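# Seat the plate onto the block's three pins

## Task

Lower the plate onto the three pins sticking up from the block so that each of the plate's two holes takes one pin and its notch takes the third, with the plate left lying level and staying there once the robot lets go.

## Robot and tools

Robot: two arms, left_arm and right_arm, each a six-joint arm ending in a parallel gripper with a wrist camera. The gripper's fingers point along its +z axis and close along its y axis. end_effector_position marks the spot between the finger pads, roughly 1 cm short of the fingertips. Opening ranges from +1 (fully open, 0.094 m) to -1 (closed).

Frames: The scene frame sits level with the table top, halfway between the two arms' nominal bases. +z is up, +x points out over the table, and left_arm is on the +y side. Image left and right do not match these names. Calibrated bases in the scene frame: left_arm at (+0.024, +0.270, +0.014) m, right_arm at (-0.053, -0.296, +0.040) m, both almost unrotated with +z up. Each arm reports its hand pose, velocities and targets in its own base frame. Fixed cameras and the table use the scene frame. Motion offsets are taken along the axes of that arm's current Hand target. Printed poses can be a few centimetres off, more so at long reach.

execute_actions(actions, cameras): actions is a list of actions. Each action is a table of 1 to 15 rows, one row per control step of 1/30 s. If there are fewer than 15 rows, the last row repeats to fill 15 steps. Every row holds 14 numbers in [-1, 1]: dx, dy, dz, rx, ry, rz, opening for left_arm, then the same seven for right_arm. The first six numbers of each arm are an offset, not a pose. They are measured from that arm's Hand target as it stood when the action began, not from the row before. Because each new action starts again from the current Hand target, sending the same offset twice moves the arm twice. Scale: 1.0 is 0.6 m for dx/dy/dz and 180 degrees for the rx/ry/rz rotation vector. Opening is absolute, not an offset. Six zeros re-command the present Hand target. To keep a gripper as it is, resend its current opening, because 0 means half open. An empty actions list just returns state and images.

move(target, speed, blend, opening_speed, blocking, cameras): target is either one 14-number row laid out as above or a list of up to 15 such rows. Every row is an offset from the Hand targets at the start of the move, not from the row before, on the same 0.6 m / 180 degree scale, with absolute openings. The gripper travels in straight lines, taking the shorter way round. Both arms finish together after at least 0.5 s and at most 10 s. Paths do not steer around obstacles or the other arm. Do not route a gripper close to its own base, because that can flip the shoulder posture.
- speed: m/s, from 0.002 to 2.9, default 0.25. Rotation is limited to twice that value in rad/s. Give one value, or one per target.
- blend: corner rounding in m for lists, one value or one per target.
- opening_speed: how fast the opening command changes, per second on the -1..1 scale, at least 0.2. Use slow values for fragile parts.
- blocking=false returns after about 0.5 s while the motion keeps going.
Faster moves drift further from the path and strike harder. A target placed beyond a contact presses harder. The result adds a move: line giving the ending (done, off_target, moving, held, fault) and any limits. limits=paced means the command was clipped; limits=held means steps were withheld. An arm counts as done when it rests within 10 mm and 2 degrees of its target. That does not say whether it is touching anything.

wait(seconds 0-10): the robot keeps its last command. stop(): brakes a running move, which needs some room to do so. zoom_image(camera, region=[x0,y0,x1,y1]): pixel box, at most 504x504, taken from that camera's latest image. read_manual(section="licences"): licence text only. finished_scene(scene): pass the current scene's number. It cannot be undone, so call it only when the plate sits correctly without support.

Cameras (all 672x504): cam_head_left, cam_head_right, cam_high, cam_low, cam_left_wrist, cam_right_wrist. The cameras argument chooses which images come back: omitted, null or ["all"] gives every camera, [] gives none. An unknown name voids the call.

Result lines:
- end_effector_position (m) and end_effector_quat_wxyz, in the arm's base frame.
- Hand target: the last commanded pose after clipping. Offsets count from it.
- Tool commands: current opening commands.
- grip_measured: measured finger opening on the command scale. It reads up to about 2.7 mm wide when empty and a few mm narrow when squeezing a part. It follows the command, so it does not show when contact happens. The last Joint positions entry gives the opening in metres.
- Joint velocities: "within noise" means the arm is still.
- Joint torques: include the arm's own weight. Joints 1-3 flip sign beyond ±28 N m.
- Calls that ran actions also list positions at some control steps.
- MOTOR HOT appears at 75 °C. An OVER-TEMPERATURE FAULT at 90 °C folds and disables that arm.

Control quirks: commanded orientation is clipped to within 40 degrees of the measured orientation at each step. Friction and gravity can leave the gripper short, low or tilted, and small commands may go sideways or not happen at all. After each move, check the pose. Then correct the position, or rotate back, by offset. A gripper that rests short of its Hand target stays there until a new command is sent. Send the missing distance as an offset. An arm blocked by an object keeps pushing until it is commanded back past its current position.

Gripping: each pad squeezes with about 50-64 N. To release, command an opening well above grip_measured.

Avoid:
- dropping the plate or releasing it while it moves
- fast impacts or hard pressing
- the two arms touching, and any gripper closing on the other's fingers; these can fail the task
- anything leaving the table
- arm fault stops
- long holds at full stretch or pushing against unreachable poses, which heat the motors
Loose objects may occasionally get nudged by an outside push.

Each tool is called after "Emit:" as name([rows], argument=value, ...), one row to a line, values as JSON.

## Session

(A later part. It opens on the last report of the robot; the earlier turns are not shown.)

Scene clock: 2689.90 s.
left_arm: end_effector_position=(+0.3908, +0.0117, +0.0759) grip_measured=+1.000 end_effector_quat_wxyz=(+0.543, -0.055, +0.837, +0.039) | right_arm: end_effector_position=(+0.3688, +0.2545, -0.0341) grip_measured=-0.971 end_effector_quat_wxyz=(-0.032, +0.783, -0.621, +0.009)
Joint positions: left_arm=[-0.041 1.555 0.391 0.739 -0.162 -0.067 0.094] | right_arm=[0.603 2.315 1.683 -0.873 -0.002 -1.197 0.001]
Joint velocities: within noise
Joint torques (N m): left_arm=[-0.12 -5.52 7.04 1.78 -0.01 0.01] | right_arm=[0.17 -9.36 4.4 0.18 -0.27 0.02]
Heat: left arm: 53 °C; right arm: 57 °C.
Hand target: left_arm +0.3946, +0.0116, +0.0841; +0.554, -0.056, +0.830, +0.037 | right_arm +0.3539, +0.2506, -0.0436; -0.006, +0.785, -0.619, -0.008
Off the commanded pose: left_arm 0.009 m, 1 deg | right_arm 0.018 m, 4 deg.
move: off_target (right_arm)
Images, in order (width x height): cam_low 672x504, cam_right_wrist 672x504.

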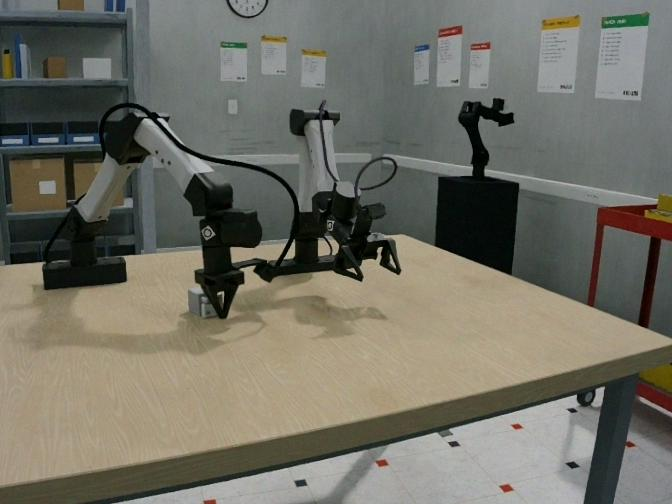

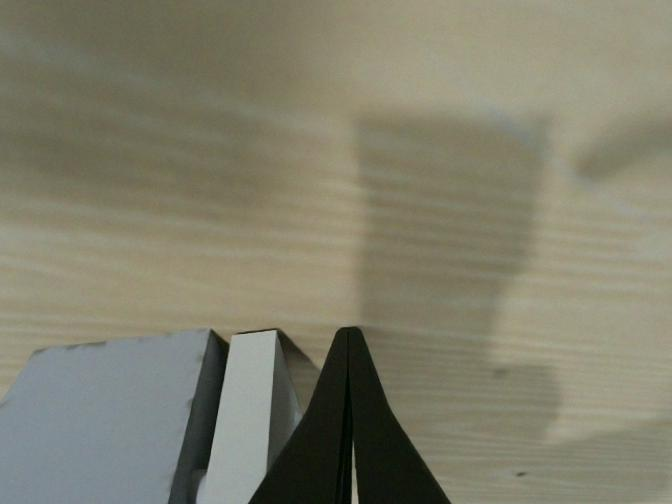

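Emit:
move([
  [0,0,0,0,0,0,1,0.000,0,-0.06,0,0,0,-1],
  [0,0,0,0,0,0,1,0,-0.02,-0.35,0,0,0,-1],
], speed=0.08, cameras=["cam_right_wrist","cam_low","cam_high","cam_head_right"])

Emit:
zoom_image(camera="cam_low", region=[173, 266, 253, 326])

Scene clock: 2696.90 s.
left_arm: end_effector_position=(+0.3908, +0.0117, +0.0759) grip_measured=+1.000 end_effector_quat_wxyz=(+0.543, -0.055, +0.837, +0.039) | right_arm: end_effector_position=(+0.3650, +0.2481, +0.1300) grip_measured=-0.971 end_effector_quat_wxyz=(-0.008, +0.784, -0.620, +0.001)
Joint positions: left_arm=[-0.041 1.555 0.391 0.739 -0.162 -0.067 0.094] | right_arm=[0.596 2.288 2.302 -1.57 -0.004 -1.208 0.001]
Joint velocities: within noise
Joint torques (N m): left_arm=[-0.06 -5.52 7.09 1.79 0.02 0] | right_arm=[-0.87 -15.13 8.06 0.27 -0.24 -0.07]
Heat: left arm: 53 °C; right arm: 59 °C.
Hand target: left_arm +0.3946, +0.0116, +0.0841; +0.554, -0.056, +0.830, +0.037 | right_arm +0.3669, +0.2494, +0.1663; -0.006, +0.785, -0.619, -0.008
Off the commanded pose: left_arm 0.009 m, 1 deg | right_arm 0.036 m, 1 deg.
joint sent to its limit (right arm) — joint 4 (wrist pitch), lower limit. The joint targets are off in orientation, not in position.
move: off_target (right_arm)
Images, in order (width x height): cam_head_right 672x504, cam_high 672x504, cam_low 672x504, cam_right_wrist 672x504.

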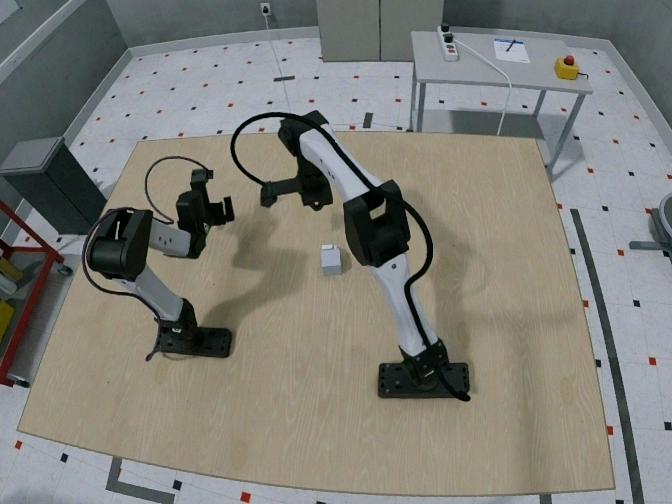

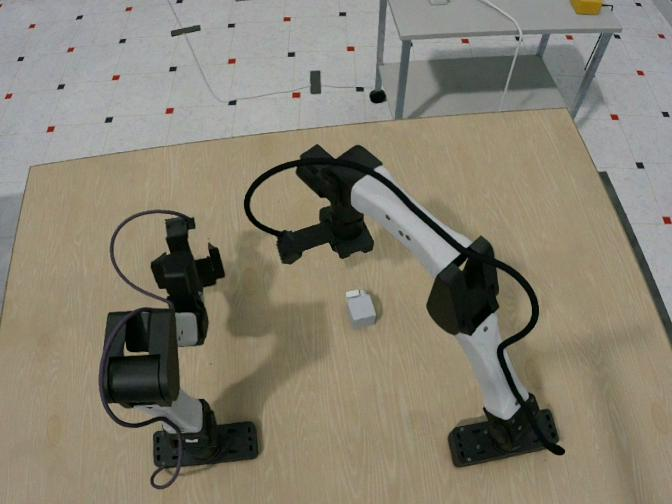

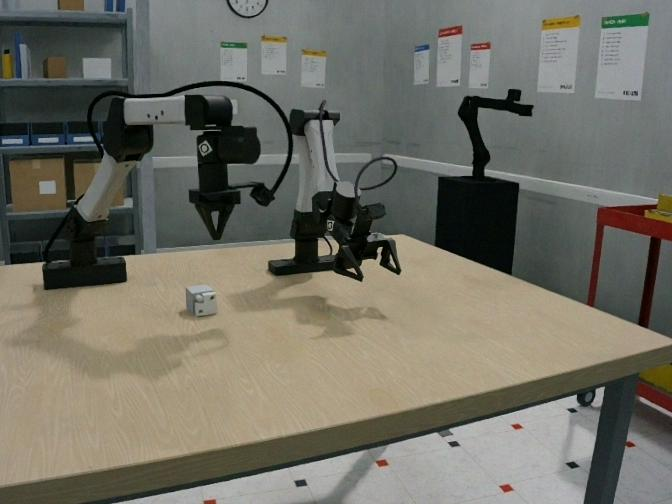

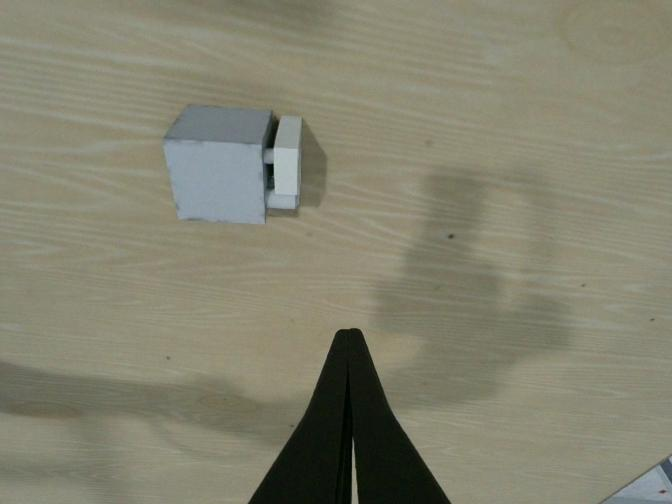

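Scaled by 6.300 from the camera's 672x504 image, which has a finer 960x720 frame.

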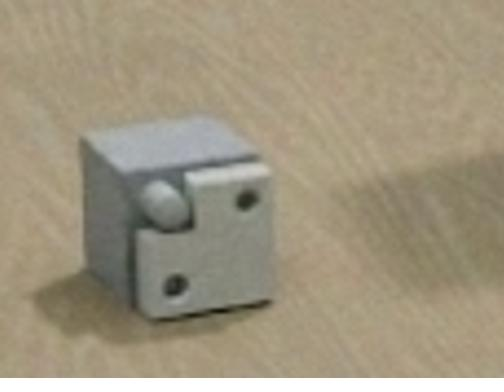

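Emit:
move([
  [0,0,0,0,0,0,1,0.022,0.105,-0.01,0,0,0,1],
  [0,0,0,0,0,0,1,0.022,0.105,0.11,0,0,0,1],
], speed=0.1, cameras=["cam_right_wrist","cam_low"])

Emit:
zoom_image(camera="cam_low", region=[173, 236, 253, 326])

Scene clock: 2740.83 s.
left_arm: end_effector_position=(+0.3908, +0.0117, +0.0759) grip_measured=+1.000 end_effector_quat_wxyz=(+0.543, -0.055, +0.837, +0.039) | right_arm: end_effector_position=(+0.3079, +0.2164, +0.0809) grip_measured=+0.998 end_effector_quat_wxyz=(+0.031, +0.785, -0.619, -0.011)
Joint positions: left_arm=[-0.041 1.555 0.391 0.739 -0.162 -0.067 0.094] | right_arm=[0.611 2.048 1.721 -1.31 -0.004 -1.196 0.094]
Joint velocities: within noise
Joint torques (N m): left_arm=[-0.14 -5.57 7.05 1.81 0.01 0] | right_arm=[0.44 -13.57 4.63 0.43 -0.26 0.07]
Heat: left arm: 53 °C; right arm: 68 °C.
Hand target: left_arm +0.3946, +0.0116, +0.0841; +0.554, -0.056, +0.830, +0.037 | right_arm +0.3083, +0.2232, +0.1002; -0.006, +0.785, -0.619, -0.008
Off the commanded pose: left_arm 0.009 m, 1 deg | right_arm 0.020 m, 4 deg.
move: off_target (right_arm)
Images, in order (width x height): cam_low 672x504, cam_right_wrist 672x504.

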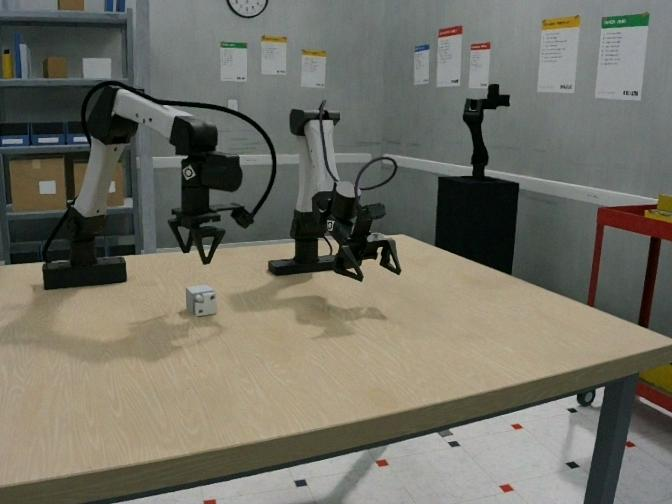

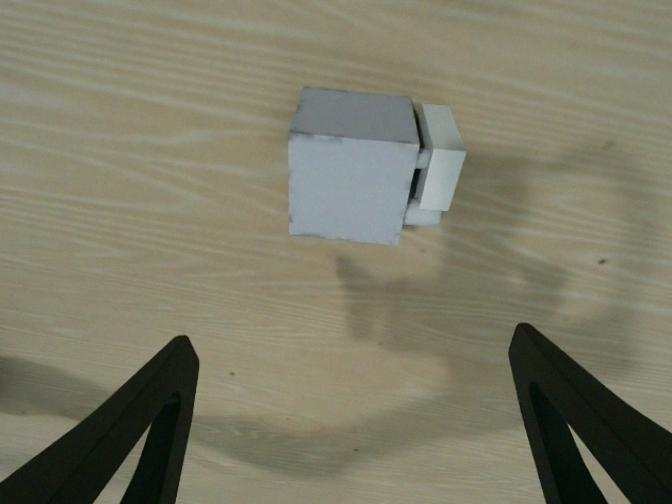

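Scaled by 5.600 from the camera's 672x504 image, which has a finer 960x720 frame.

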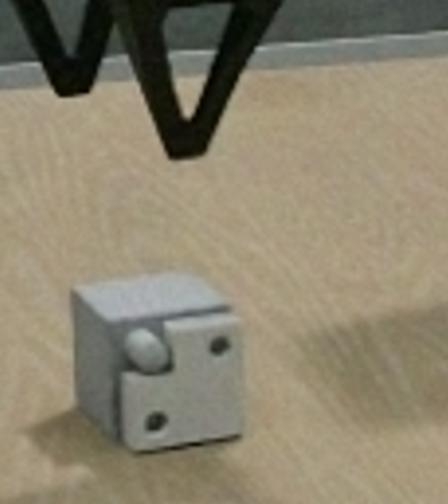

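Emit:
move([
  [0,0,0,0,0,0,1,-0.003,-0.004,0.13,0,0,0,1],
], speed=0.08, cameras=["cam_right_wrist","cam_low"])

Emit:
zoom_image(camera="cam_low", region=[173, 236, 253, 326])

Scene clock: 2760.90 s.
left_arm: end_effector_position=(+0.3908, +0.0117, +0.0759) grip_measured=+1.000 end_effector_quat_wxyz=(+0.543, -0.055, +0.837, +0.039) | right_arm: end_effector_position=(+0.3113, +0.2222, +0.0287) grip_measured=+0.998 end_effector_quat_wxyz=(-0.003, +0.786, -0.619, -0.001)
Joint positions: left_arm=[-0.041 1.555 0.391 0.739 -0.162 -0.067 0.094] | right_arm=[0.618 2.043 1.505 -1.028 -0.004 -1.189 0.094]
Joint velocities: within noise
Joint torques (N m): left_arm=[-0.13 -5.52 7.04 1.78 -0.01 0] | right_arm=[0.28 -7.8 4.71 0.61 -0.28 0.08]
Heat: left arm: 53 °C; right arm: 68 °C.
Hand target: left_arm +0.3946, +0.0116, +0.0841; +0.554, -0.056, +0.830, +0.037 | right_arm +0.3098, +0.2270, +0.0223; -0.006, +0.785, -0.619, -0.008
Off the commanded pose: left_arm 0.009 m, 1 deg | right_arm 0.008 m, 1 deg.
move: done
Images, in order (width x height): cam_low 672x504, cam_right_wrist 672x504.

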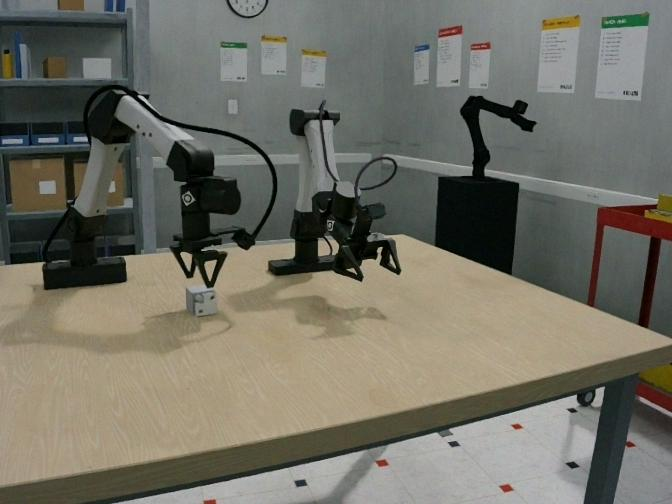

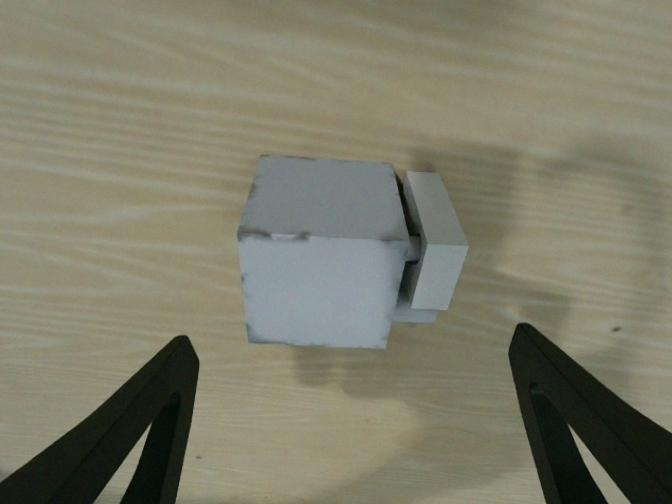

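Scaled by 5.600 from the camera's 672x504 image, which has a finer 960x720 frame.

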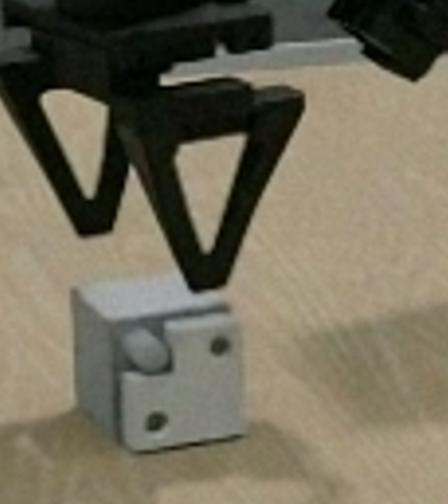

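Emit:
move([
  [0,0,0,0,0,0,1,0,-0.002,0.075,0,0,0,1],
], speed=0.05, cameras=["cam_right_wrist","cam_low"])

Emit:
zoom_image(camera="cam_low", region=[173, 236, 253, 326])

Scene clock: 2770.97 s.
left_arm: end_effector_position=(+0.3908, +0.0117, +0.0759) grip_measured=+1.000 end_effector_quat_wxyz=(+0.543, -0.055, +0.837, +0.039) | right_arm: end_effector_position=(+0.3126, +0.2231, -0.0169) grip_measured=+0.998 end_effector_quat_wxyz=(-0.002, +0.785, -0.619, -0.002)
Joint positions: left_arm=[-0.041 1.555 0.391 0.739 -0.162 -0.067 0.094] | right_arm=[0.618 2.115 1.421 -0.875 -0.004 -1.188 0.094]
Joint velocities: within noise
Joint torques (N m): left_arm=[-0.05 -5.57 7.27 1.79 -0.01 -0.01] | right_arm=[0.43 -8.03 4.3 0.64 -0.28 0.1]
Heat: left arm: 53 °C; right arm: 65 °C.
Hand target: left_arm +0.3946, +0.0116, +0.0841; +0.554, -0.056, +0.830, +0.037 | right_arm +0.3107, +0.2281, -0.0227; -0.006, +0.785, -0.619, -0.008
Off the commanded pose: left_arm 0.009 m, 1 deg | right_arm 0.008 m, 1 deg.
move: done
Images, in order (width x height): cam_low 672x504, cam_right_wrist 672x504.

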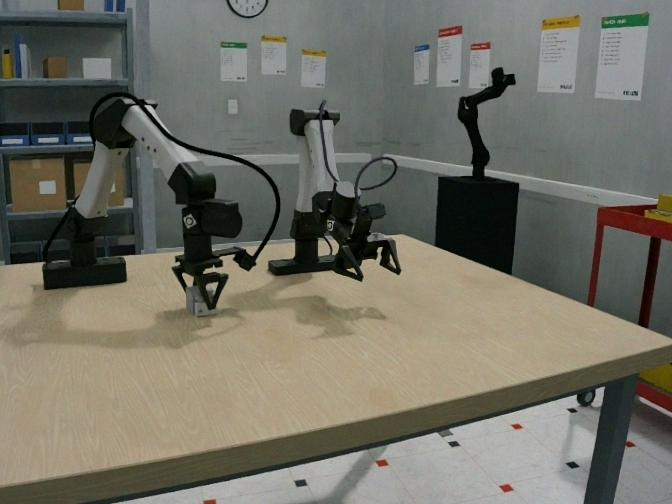

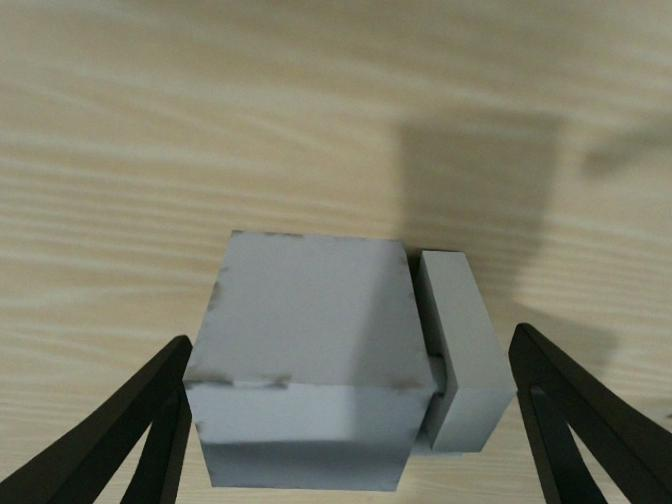

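Scaled by 5.600 from the camera's 672x504 image, which has a finer 960x720 frame.

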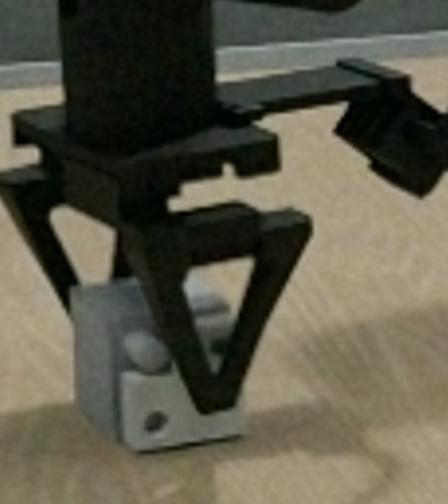

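Emit:
move([
  [0,0,0,0,0,0,1,-0.008,0.0,0.0,0,0,0,1],
  [0,0,0,0,0,0,1,-0.008,0.0,0.0,0,0,0,0.2],
], speed=0.05, opening_speed=0.25, cameras=["cam_right_wrist","cam_low"])

Emit:
zoom_image(camera="cam_low", region=[173, 266, 253, 326])

Scene clock: 2781.70 s.
left_arm: end_effector_position=(+0.3908, +0.0117, +0.0759) grip_measured=+1.000 end_effector_quat_wxyz=(+0.543, -0.055, +0.837, +0.039) | right_arm: end_effector_position=(+0.3107, +0.2277, -0.0169) grip_measured=+0.482 end_effector_quat_wxyz=(-0.004, +0.785, -0.619, -0.001)
Joint positions: left_arm=[-0.041 1.555 0.391 0.739 -0.162 -0.067 0.094] | right_arm=[0.631 2.115 1.421 -0.87 -0.004 -1.175 0.07]
Joint velocities: within noise
Joint torques (N m): left_arm=[-0.12 -5.61 7.12 1.79 0 0.01] | right_arm=[0.32 -7.71 5.23 0.54 -0.24 0.07]
Heat: left arm: 53 °C; right arm: 62 °C.
Hand target: left_arm +0.3946, +0.0116, +0.0841; +0.554, -0.056, +0.830, +0.037 | right_arm +0.3096, +0.2327, -0.0226; -0.006, +0.785, -0.619, -0.008
Off the commanded pose: left_arm 0.009 m, 1 deg | right_arm 0.008 m, 1 deg.
move: done
Images, in order (width x height): cam_low 672x504, cam_right_wrist 672x504.

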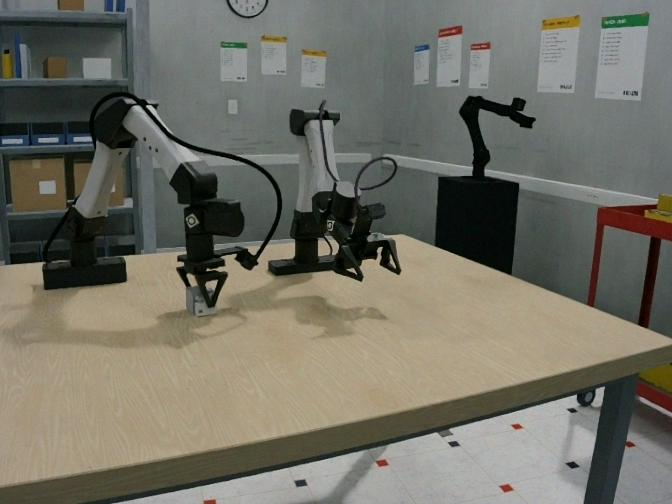

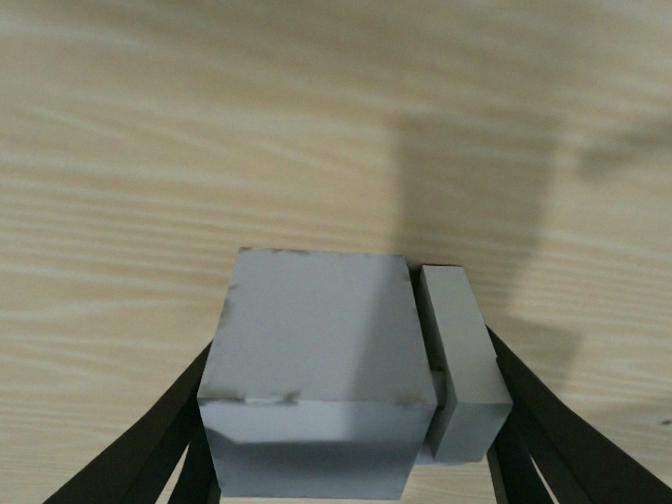

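Scaled by 6.300 from the camera's 672x504 image, which has a finer 960x720 frame.

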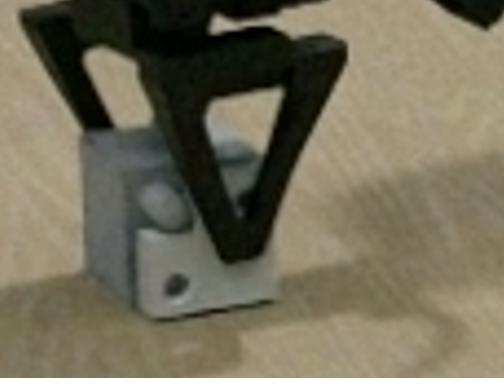

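Emit:
move([
  [0,0,0,0,0,0,1,0,0,0,0,0,0,0.7],
  [0,0,0,0,0,0,1,-0.012,0.0,0.012,0,0,0,0.7],
  [0,0,0,0,0,0,1,-0.012,0.0,0.012,0,0,0,-0.5],
], speed=0.05, opening_speed=0.3, cameras=["cam_right_wrist","cam_low"])

Emit:
zoom_image(camera="cam_low", region=[173, 266, 253, 326])

Emit:
zoom_image(camera="cam_right_wrist", region=[340, 220, 560, 480])

Scene clock: 2802.37 s.
left_arm: end_effector_position=(+0.3908, +0.0117, +0.0759) grip_measured=+1.000 end_effector_quat_wxyz=(+0.543, -0.055, +0.837, +0.039) | right_arm: end_effector_position=(+0.3085, +0.2349, -0.0263) grip_measured=+0.456 end_effector_quat_wxyz=(-0.004, +0.785, -0.619, -0.002)
Joint positions: left_arm=[-0.041 1.555 0.391 0.739 -0.162 -0.067 0.094] | right_arm=[0.649 2.141 1.421 -0.846 -0.005 -1.158 0.068]
Joint velocities: within noise
Joint torques (N m): left_arm=[-0.06 -5.61 7.01 1.78 0.01 -0.01] | right_arm=[0.39 -8.06 5.48 0.47 -0.25 0.09]
Heat: left arm: 53 °C; right arm: 59 °C.
Hand target: left_arm +0.3946, +0.0116, +0.0841; +0.554, -0.056, +0.830, +0.037 | right_arm +0.3079, +0.2398, -0.0297; -0.006, +0.785, -0.619, -0.008
Off the commanded pose: left_arm 0.009 m, 1 deg | right_arm 0.006 m, 1 deg.
move: done
Images, in order (width x height): cam_low 672x504, cam_right_wrist 672x504.

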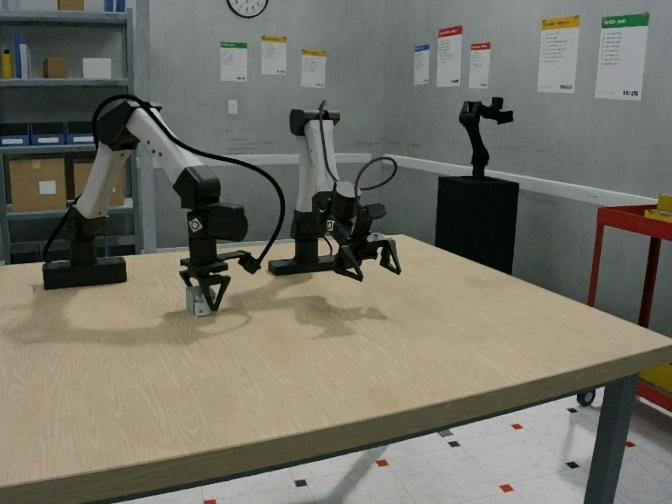

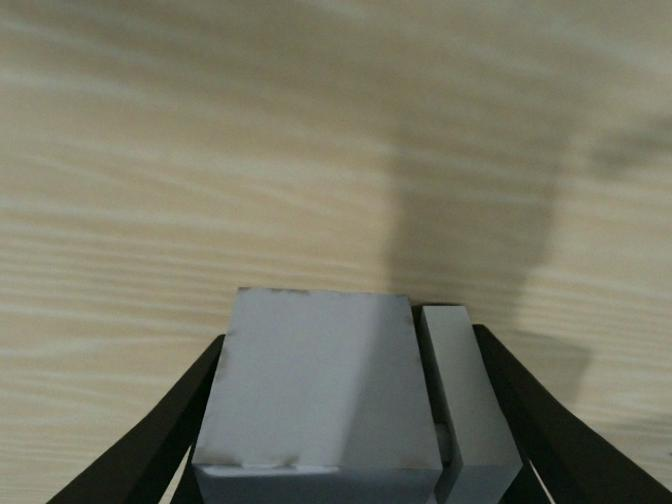

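Scaled by 6.300 from the camera's 672x504 image, which has a finer 960x720 frame.

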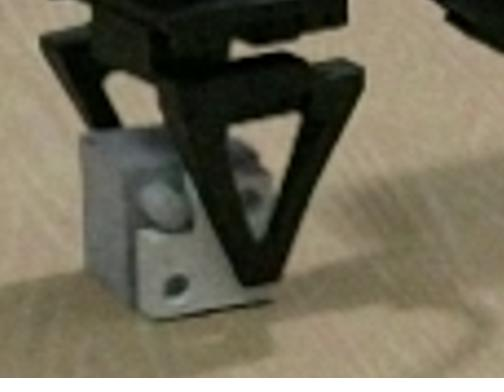

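Scaled by 1.938 from the camera's 672x504 image, which has a finer 960x720 frame.

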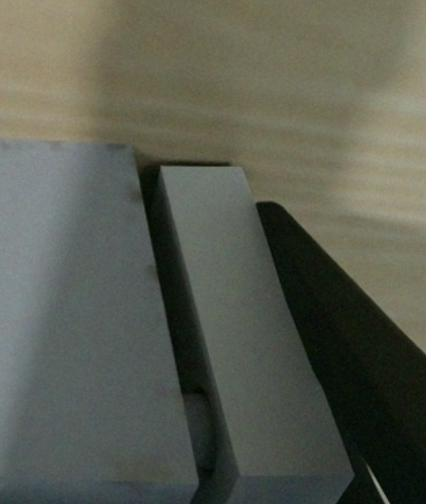

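Emit:
move([
  [0,0,0,0,0,0,1,0,0,0,0,0,0,0.9],
  [0,0,0,0,0,0,1,0,0,-0.2,0,0,0,0.9],
], speed=0.12, cameras=["cam_right_wrist","cam_low"])

Emit:
zoom_image(camera="cam_low", region=[181, 280, 221, 320])

Emit:
zoom_image(camera="cam_right_wrist", region=[240, 120, 480, 340])

Scene clock: 2817.27 s.
left_arm: end_effector_position=(+0.3908, +0.0117, +0.0759) grip_measured=+1.000 end_effector_quat_wxyz=(+0.543, -0.055, +0.837, +0.039) | right_arm: end_effector_position=(+0.3031, +0.2307, +0.0637) grip_measured=+0.898 end_effector_quat_wxyz=(+0.029, +0.785, -0.619, -0.010)
Joint positions: left_arm=[-0.041 1.555 0.391 0.739 -0.162 -0.067 0.094] | right_arm=[0.649 2.07 1.687 -1.249 -0.005 -1.158 0.089]
Joint velocities: within noise
Joint torques (N m): left_arm=[-0.09 -5.56 7.15 1.79 0.02 0.01] | right_arm=[-0.27 -12.74 8.12 0.17 -0.27 -0.01]
Heat: left arm: 53 °C; right arm: 59 °C.
Hand target: left_arm +0.3946, +0.0116, +0.0841; +0.554, -0.056, +0.830, +0.037 | right_arm +0.3085, +0.2375, +0.0903; -0.006, +0.785, -0.619, -0.008
Off the commanded pose: left_arm 0.009 m, 1 deg | right_arm 0.028 m, 4 deg.
move: off_target (right_arm)
Images, in order (width x height): cam_low 672x504, cam_right_wrist 672x504.

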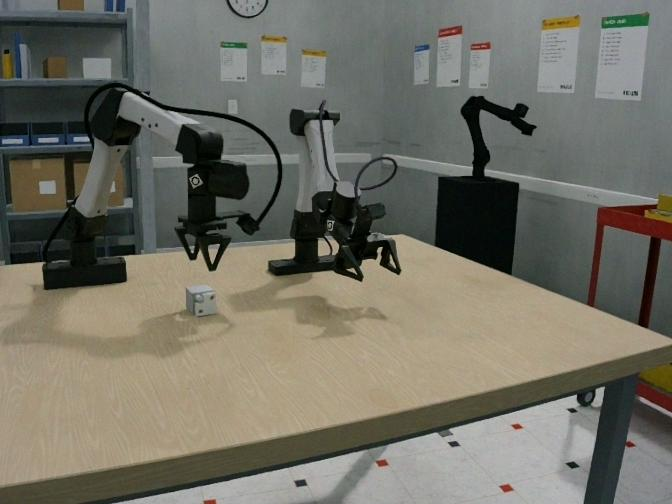

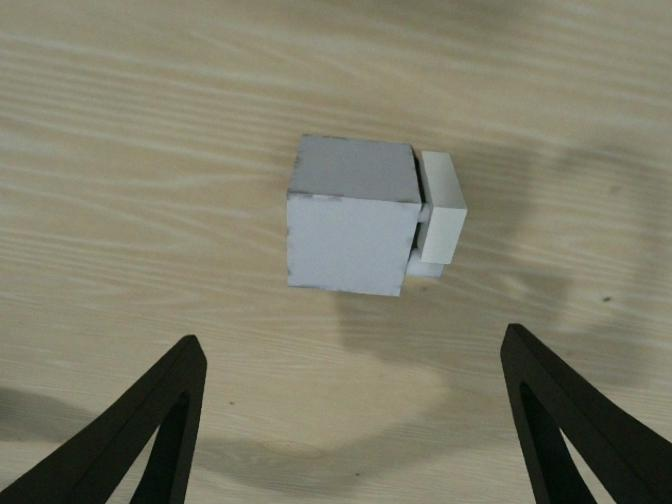

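Scaled by 12.600 from the camera's 672x504 image, which has a finer 960x720 frame.

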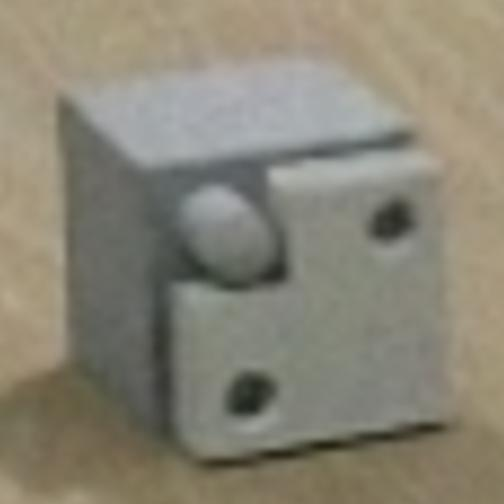

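Scaled by 2.100 from the camera's 672x504 image, which has a finer 960x720 frame.

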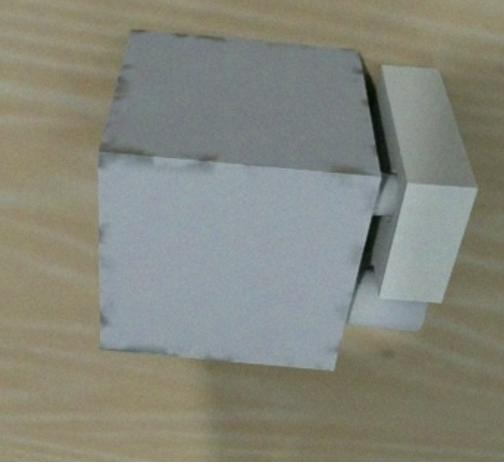

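Emit:
move([
  [0,0,0,0,0,0,1,0.006,0,0.212,0,0,0,0.65],
  [0,0,0,0,0,0,1,0.006,0,0.212,0,0,0,-0.5],
  [0,0,0,0,0,0,1,0.006,0,0.212,0,0,0,0.65],
  [0,0,0,0,0,0,1,0.006,0,0.180,0,0,0,0.65],
  [0,0,0,0,0,0,1,0.006,0,0.180,0,0,0,-0.5],
], speed=0.1, cameras=["cam_right_wrist","cam_low"])

Emit:
zoom_image(camera="cam_right_wrist", region=[340, 220, 560, 480])

Emit:
zoom_image(camera="cam_low", region=[181, 280, 221, 320])

Scene clock: 2846.10 s.
left_arm: end_effector_position=(+0.3908, +0.0117, +0.0759) grip_measured=+1.000 end_effector_quat_wxyz=(+0.543, -0.055, +0.837, +0.039) | right_arm: end_effector_position=(+0.3048, +0.2321, -0.0329) grip_measured=+0.432 end_effector_quat_wxyz=(+0.007, +0.785, -0.619, -0.005)
Joint positions: left_arm=[-0.041 1.555 0.391 0.739 -0.162 -0.067 0.094] | right_arm=[0.648 2.156 1.417 -0.849 -0.007 -1.159 0.067]
Joint velocities: within noise
Joint torques (N m): left_arm=[-0.09 -5.68 7.04 1.77 0.01 0.01] | right_arm=[-0.53 -11.33 6.56 0.11 -0.21 0]
Heat: left arm: 53 °C; right arm: 62 °C.
Hand target: left_arm +0.3946, +0.0116, +0.0841; +0.554, -0.056, +0.830, +0.037 | right_arm +0.3087, +0.2362, -0.0178; -0.006, +0.785, -0.619, -0.008
Off the commanded pose: left_arm 0.009 m, 1 deg | right_arm 0.016 m, 2 deg.
move: off_target (right_arm); target 5's new opening was sent with right_arm's hand 0.016 m and 2 deg from that target
Images, in order (width x height): cam_low 672x504, cam_right_wrist 672x504.

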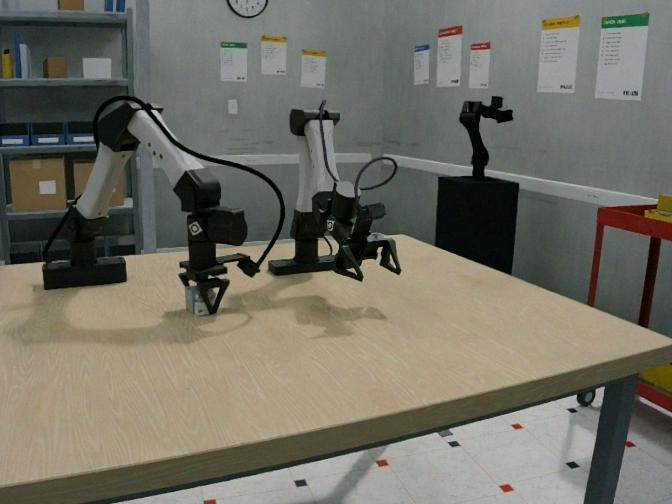

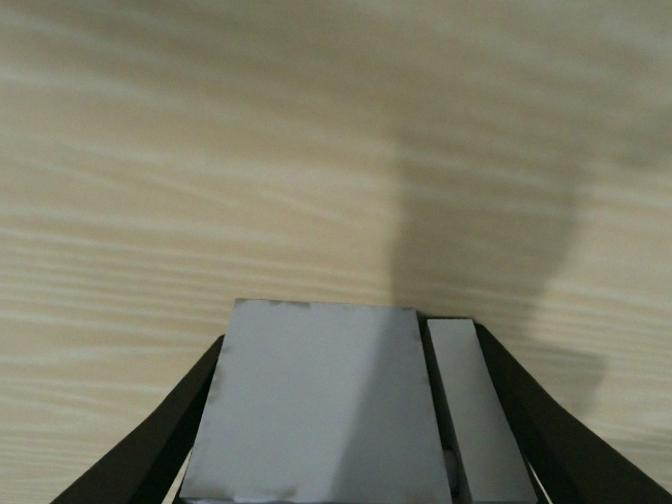

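Scaled by 1.938 from the camera's 672x504 image, which has a finer 960x720 frame.

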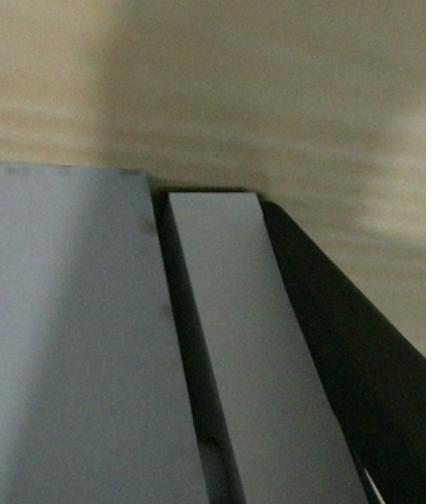

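Scaled by 12.600 from the camera's 672x504 image, which has a finer 960x720 frame.

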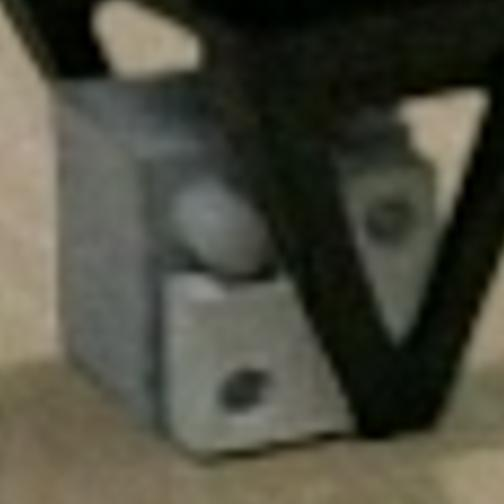

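Emit:
move([
  [0,0,0,0,0,0,1,0,0,0.0,0,0,0,0.65],
  [0,0,0,0,0,0,1,0.01,0,0.0,0,0,0,0.65],
  [0,0,0,0,0,0,1,0.01,0,0.0,0,0,0,-0.5],
  [0,0,0,0,0,0,1,0.01,0,0.0,0,0,0,0.65],
  [0,0,0,0,0,0,1,0,0,-0.02,0,0,0,0.65],
  [0,0,0,0,0,0,1,0,0,-0.02,0,0,0,-0.5],
], speed=0.08, cameras=["cam_right_wrist","cam_low"])

Emit:
zoom_image(camera="cam_right_wrist", region=[340, 220, 560, 480])

Scene clock: 2860.37 s.
left_arm: end_effector_position=(+0.3908, +0.0117, +0.0759) grip_measured=+1.000 end_effector_quat_wxyz=(+0.543, -0.055, +0.837, +0.039) | right_arm: end_effector_position=(+0.3011, +0.2242, -0.0308) grip_measured=+0.413 end_effector_quat_wxyz=(+0.024, +0.784, -0.620, -0.011)
Joint positions: left_arm=[-0.041 1.555 0.391 0.739 -0.162 -0.067 0.094] | right_arm=[0.636 2.156 1.425 -0.892 -0.008 -1.167 0.066]
Joint velocities: within noise
Joint torques (N m): left_arm=[-0.08 -5.45 7.1 1.79 -0.01 0] | right_arm=[0.54 -12.9 7.39 0.08 -0.24 0.05]
Heat: left arm: 53 °C; right arm: 65 °C.
Hand target: left_arm +0.3946, +0.0116, +0.0841; +0.554, -0.056, +0.830, +0.037 | right_arm +0.3088, +0.2359, -0.0058; -0.006, +0.785, -0.619, -0.008
Off the commanded pose: left_arm 0.009 m, 1 deg | right_arm 0.029 m, 3 deg.
move: off_target (right_arm); target 3's new opening was sent with right_arm's hand 0.016 m and 2 deg from that target; target 4's new opening was sent with right_arm's hand 0.016 m and 2 deg from that target; target 6's new opening was sent with right_arm's hand 0.029 m and 3 deg from that target
Images, in order (width x height): cam_low 672x504, cam_right_wrist 672x504.

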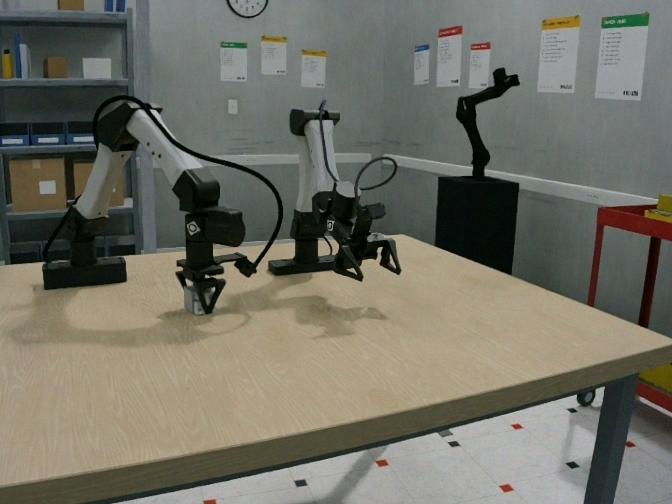

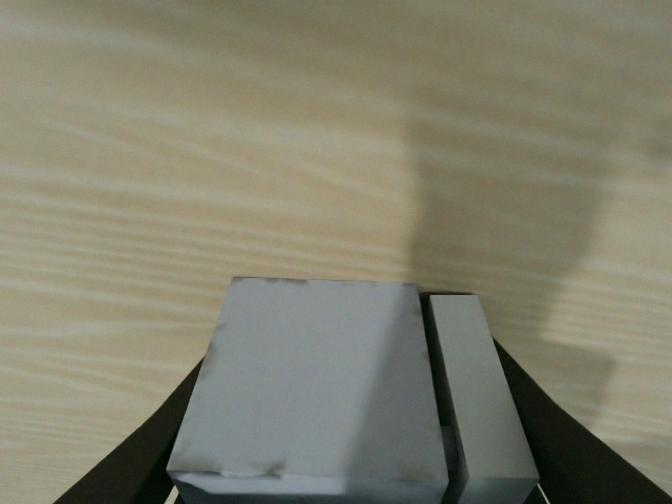

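Scaled by 1.938 from the camera's 672x504 image, which has a finer 960x720 frame.

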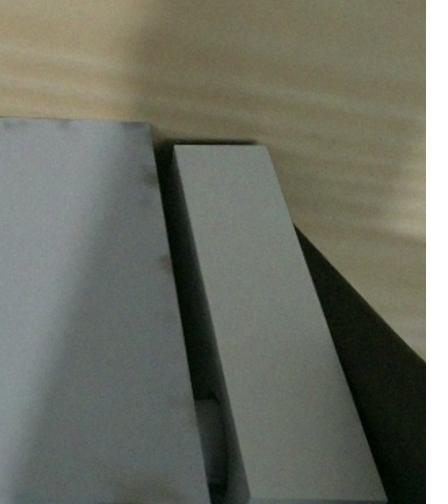

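Emit:
move([
  [0,0,0,0,0,0,1,0,0,-0.01,0,0,0,0.65],
  [0,0,0,0,0,0,1,0.014,0,-0.015,0,0,0,0.65],
  [0,0,0,0,0,0,1,0.014,0,-0.015,0,0,0,-0.5],
  [0,0,0,0,0,0,1,0.014,0,-0.015,0,0,0,0.65],
  [0,0,0,0,0,0,1,-0.006,0,0.0,0,0,0,0.65],
  [0,0,0,0,0,0,1,-0.006,0,0.0,0,0,0,-0.5],
  [0,0,0,0,0,0,1,-0.006,0,0.0,0,0,0,0.65],
], speed=0.08, cameras=["cam_right_wrist","cam_low"])

Emit:
zoom_image(camera="cam_right_wrist", region=[340, 220, 560, 480])

Emit:
zoom_image(camera="cam_low", region=[181, 280, 221, 320])

Scene clock: 2875.10 s.
left_arm: end_effector_position=(+0.3908, +0.0117, +0.0759) grip_measured=+1.000 end_effector_quat_wxyz=(+0.543, -0.055, +0.837, +0.039) | right_arm: end_effector_position=(+0.2970, +0.2271, -0.0224) grip_measured=+0.648 end_effector_quat_wxyz=(+0.026, +0.786, -0.618, -0.011)
Joint positions: left_arm=[-0.041 1.555 0.391 0.739 -0.162 -0.067 0.094] | right_arm=[0.649 2.139 1.434 -0.922 -0.009 -1.16 0.077]
Joint velocities: within noise
Joint torques (N m): left_arm=[-0.2 -5.56 7.05 1.78 0 0.04] | right_arm=[0.29 -11.15 7.47 0.32 -0.19 0.08]
Heat: left arm: 53 °C; right arm: 67 °C.
Hand target: left_arm +0.3946, +0.0116, +0.0841; +0.554, -0.056, +0.830, +0.037 | right_arm +0.3079, +0.2393, -0.0058; -0.005, +0.785, -0.619, -0.008
Off the commanded pose: left_arm 0.009 m, 1 deg | right_arm 0.023 m, 4 deg.
move: off_target (right_arm); target 3's new opening was sent with right_arm's hand 0.029 m and 4 deg from that target; target 4's new opening was sent with right_arm's hand 0.028 m and 4 deg from that target; target 6's new opening was sent with right_arm's hand 0.024 m and 4 deg from that target; target 7's new opening was sent with right_arm's hand 0.023 m and 4 deg from that target
Images, in order (width x height): cam_low 672x504, cam_right_wrist 672x504.

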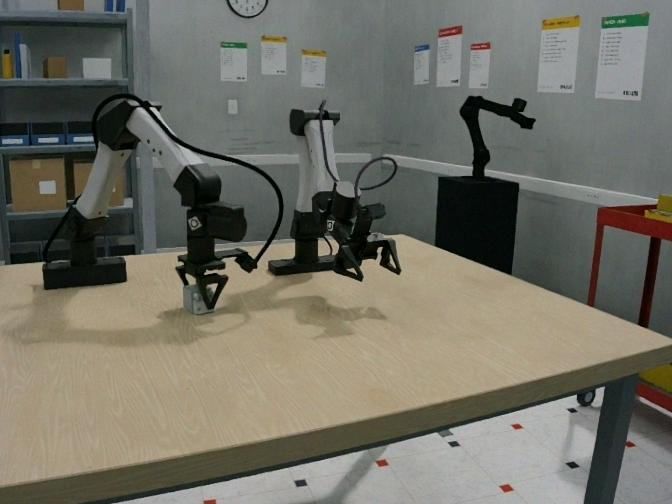

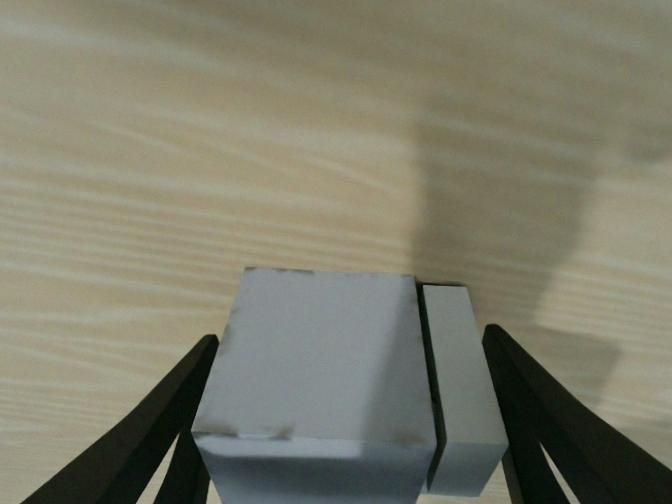

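Scaled by 1.938 from the camera's 672x504 image, which has a finer 960x720 frame.

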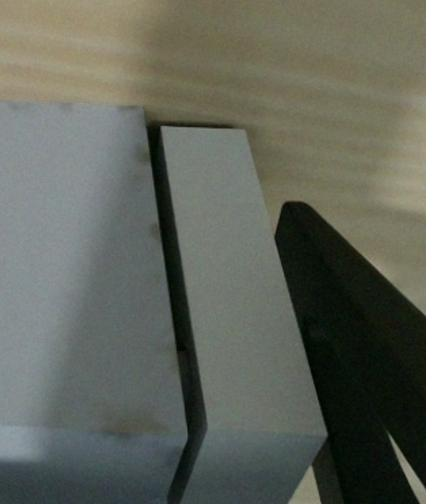

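Scaled by 12.600 from the camera's 672x504 image, which has a finer 960x720 frame.

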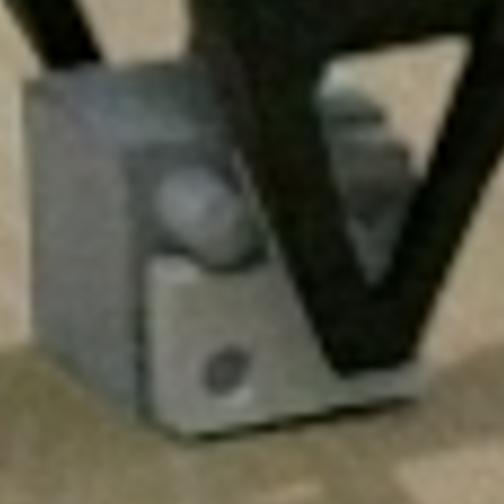

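Emit:
move([
  [0,0,0,0,0,0,1,0.008,0,-0.005,0,0,0,0.65],
  [0,0,0,0,0,0,1,0.008,0,-0.005,0,0,0,-0.5],
  [0,0,0,0,0,0,1,0.008,0,-0.005,0,0,0,0.6],
  [0,0,0,0,0,0,1,0.014,0,0.015,0,0,0,0.6],
  [0,0,0,0,0,0,1,0.014,0,0.015,0,0,0,-0.5],
], speed=0.08, cameras=["cam_right_wrist","cam_low"])

Emit:
zoom_image(camera="cam_right_wrist", region=[340, 220, 560, 480])

Emit:
zoom_image(camera="cam_low", region=[181, 280, 221, 320])

Scene clock: 2887.37 s.
left_arm: end_effector_position=(+0.3908, +0.0117, +0.0759) grip_measured=+1.000 end_effector_quat_wxyz=(+0.543, -0.055, +0.837, +0.039) | right_arm: end_effector_position=(+0.3011, +0.2259, -0.0225) grip_measured=+0.378 end_effector_quat_wxyz=(+0.021, +0.785, -0.619, -0.011)
Joint positions: left_arm=[-0.041 1.555 0.391 0.739 -0.162 -0.067 0.094] | right_arm=[0.639 2.139 1.434 -0.911 -0.01 -1.167 0.065]
Joint velocities: within noise
Joint torques (N m): left_arm=[-0.17 -5.5 7.09 1.77 -0.03 0] | right_arm=[-0.79 -10.62 5.05 0.61 -0.21 -0.07]
Heat: left arm: 53 °C; right arm: 67 °C.
Hand target: left_arm +0.3946, +0.0116, +0.0841; +0.554, -0.056, +0.830, +0.037 | right_arm +0.3098, +0.2314, -0.0149; -0.006, +0.786, -0.619, -0.008
Off the commanded pose: left_arm 0.009 m, 1 deg | right_arm 0.013 m, 3 deg.
move: off_target (right_arm); target 2's new opening was sent with right_arm's hand 0.024 m and 4 deg from that target; target 3's new opening was sent with right_arm's hand 0.024 m and 4 deg from that target; target 5's new opening was sent with right_arm's hand 0.012 m and 3 deg from that target
Images, in order (width x height): cam_low 672x504, cam_right_wrist 672x504.

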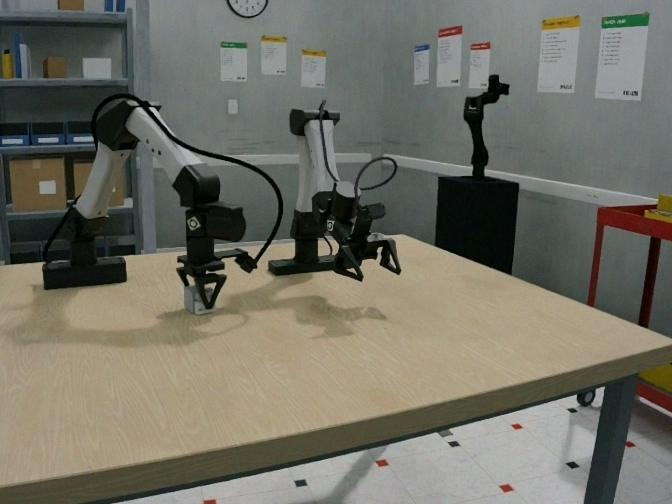

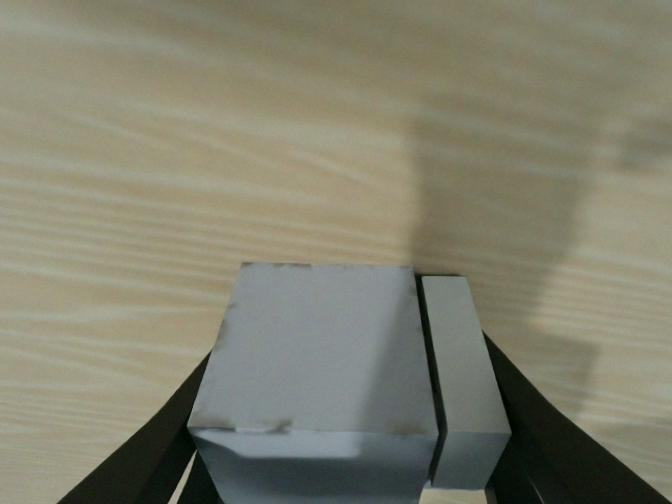

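Scaled by 1.938 from the camera's 672x504 image, which has a finer 960x720 frame.

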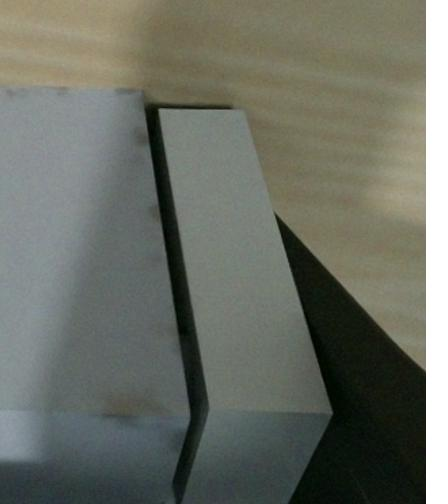

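Scaled by 12.600 from the camera's 672x504 image, which has a finer 960x720 frame.

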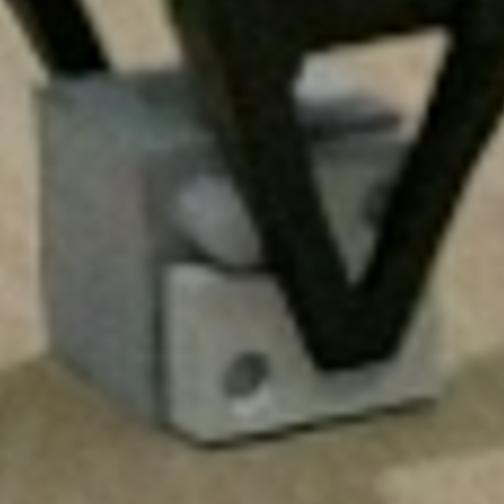

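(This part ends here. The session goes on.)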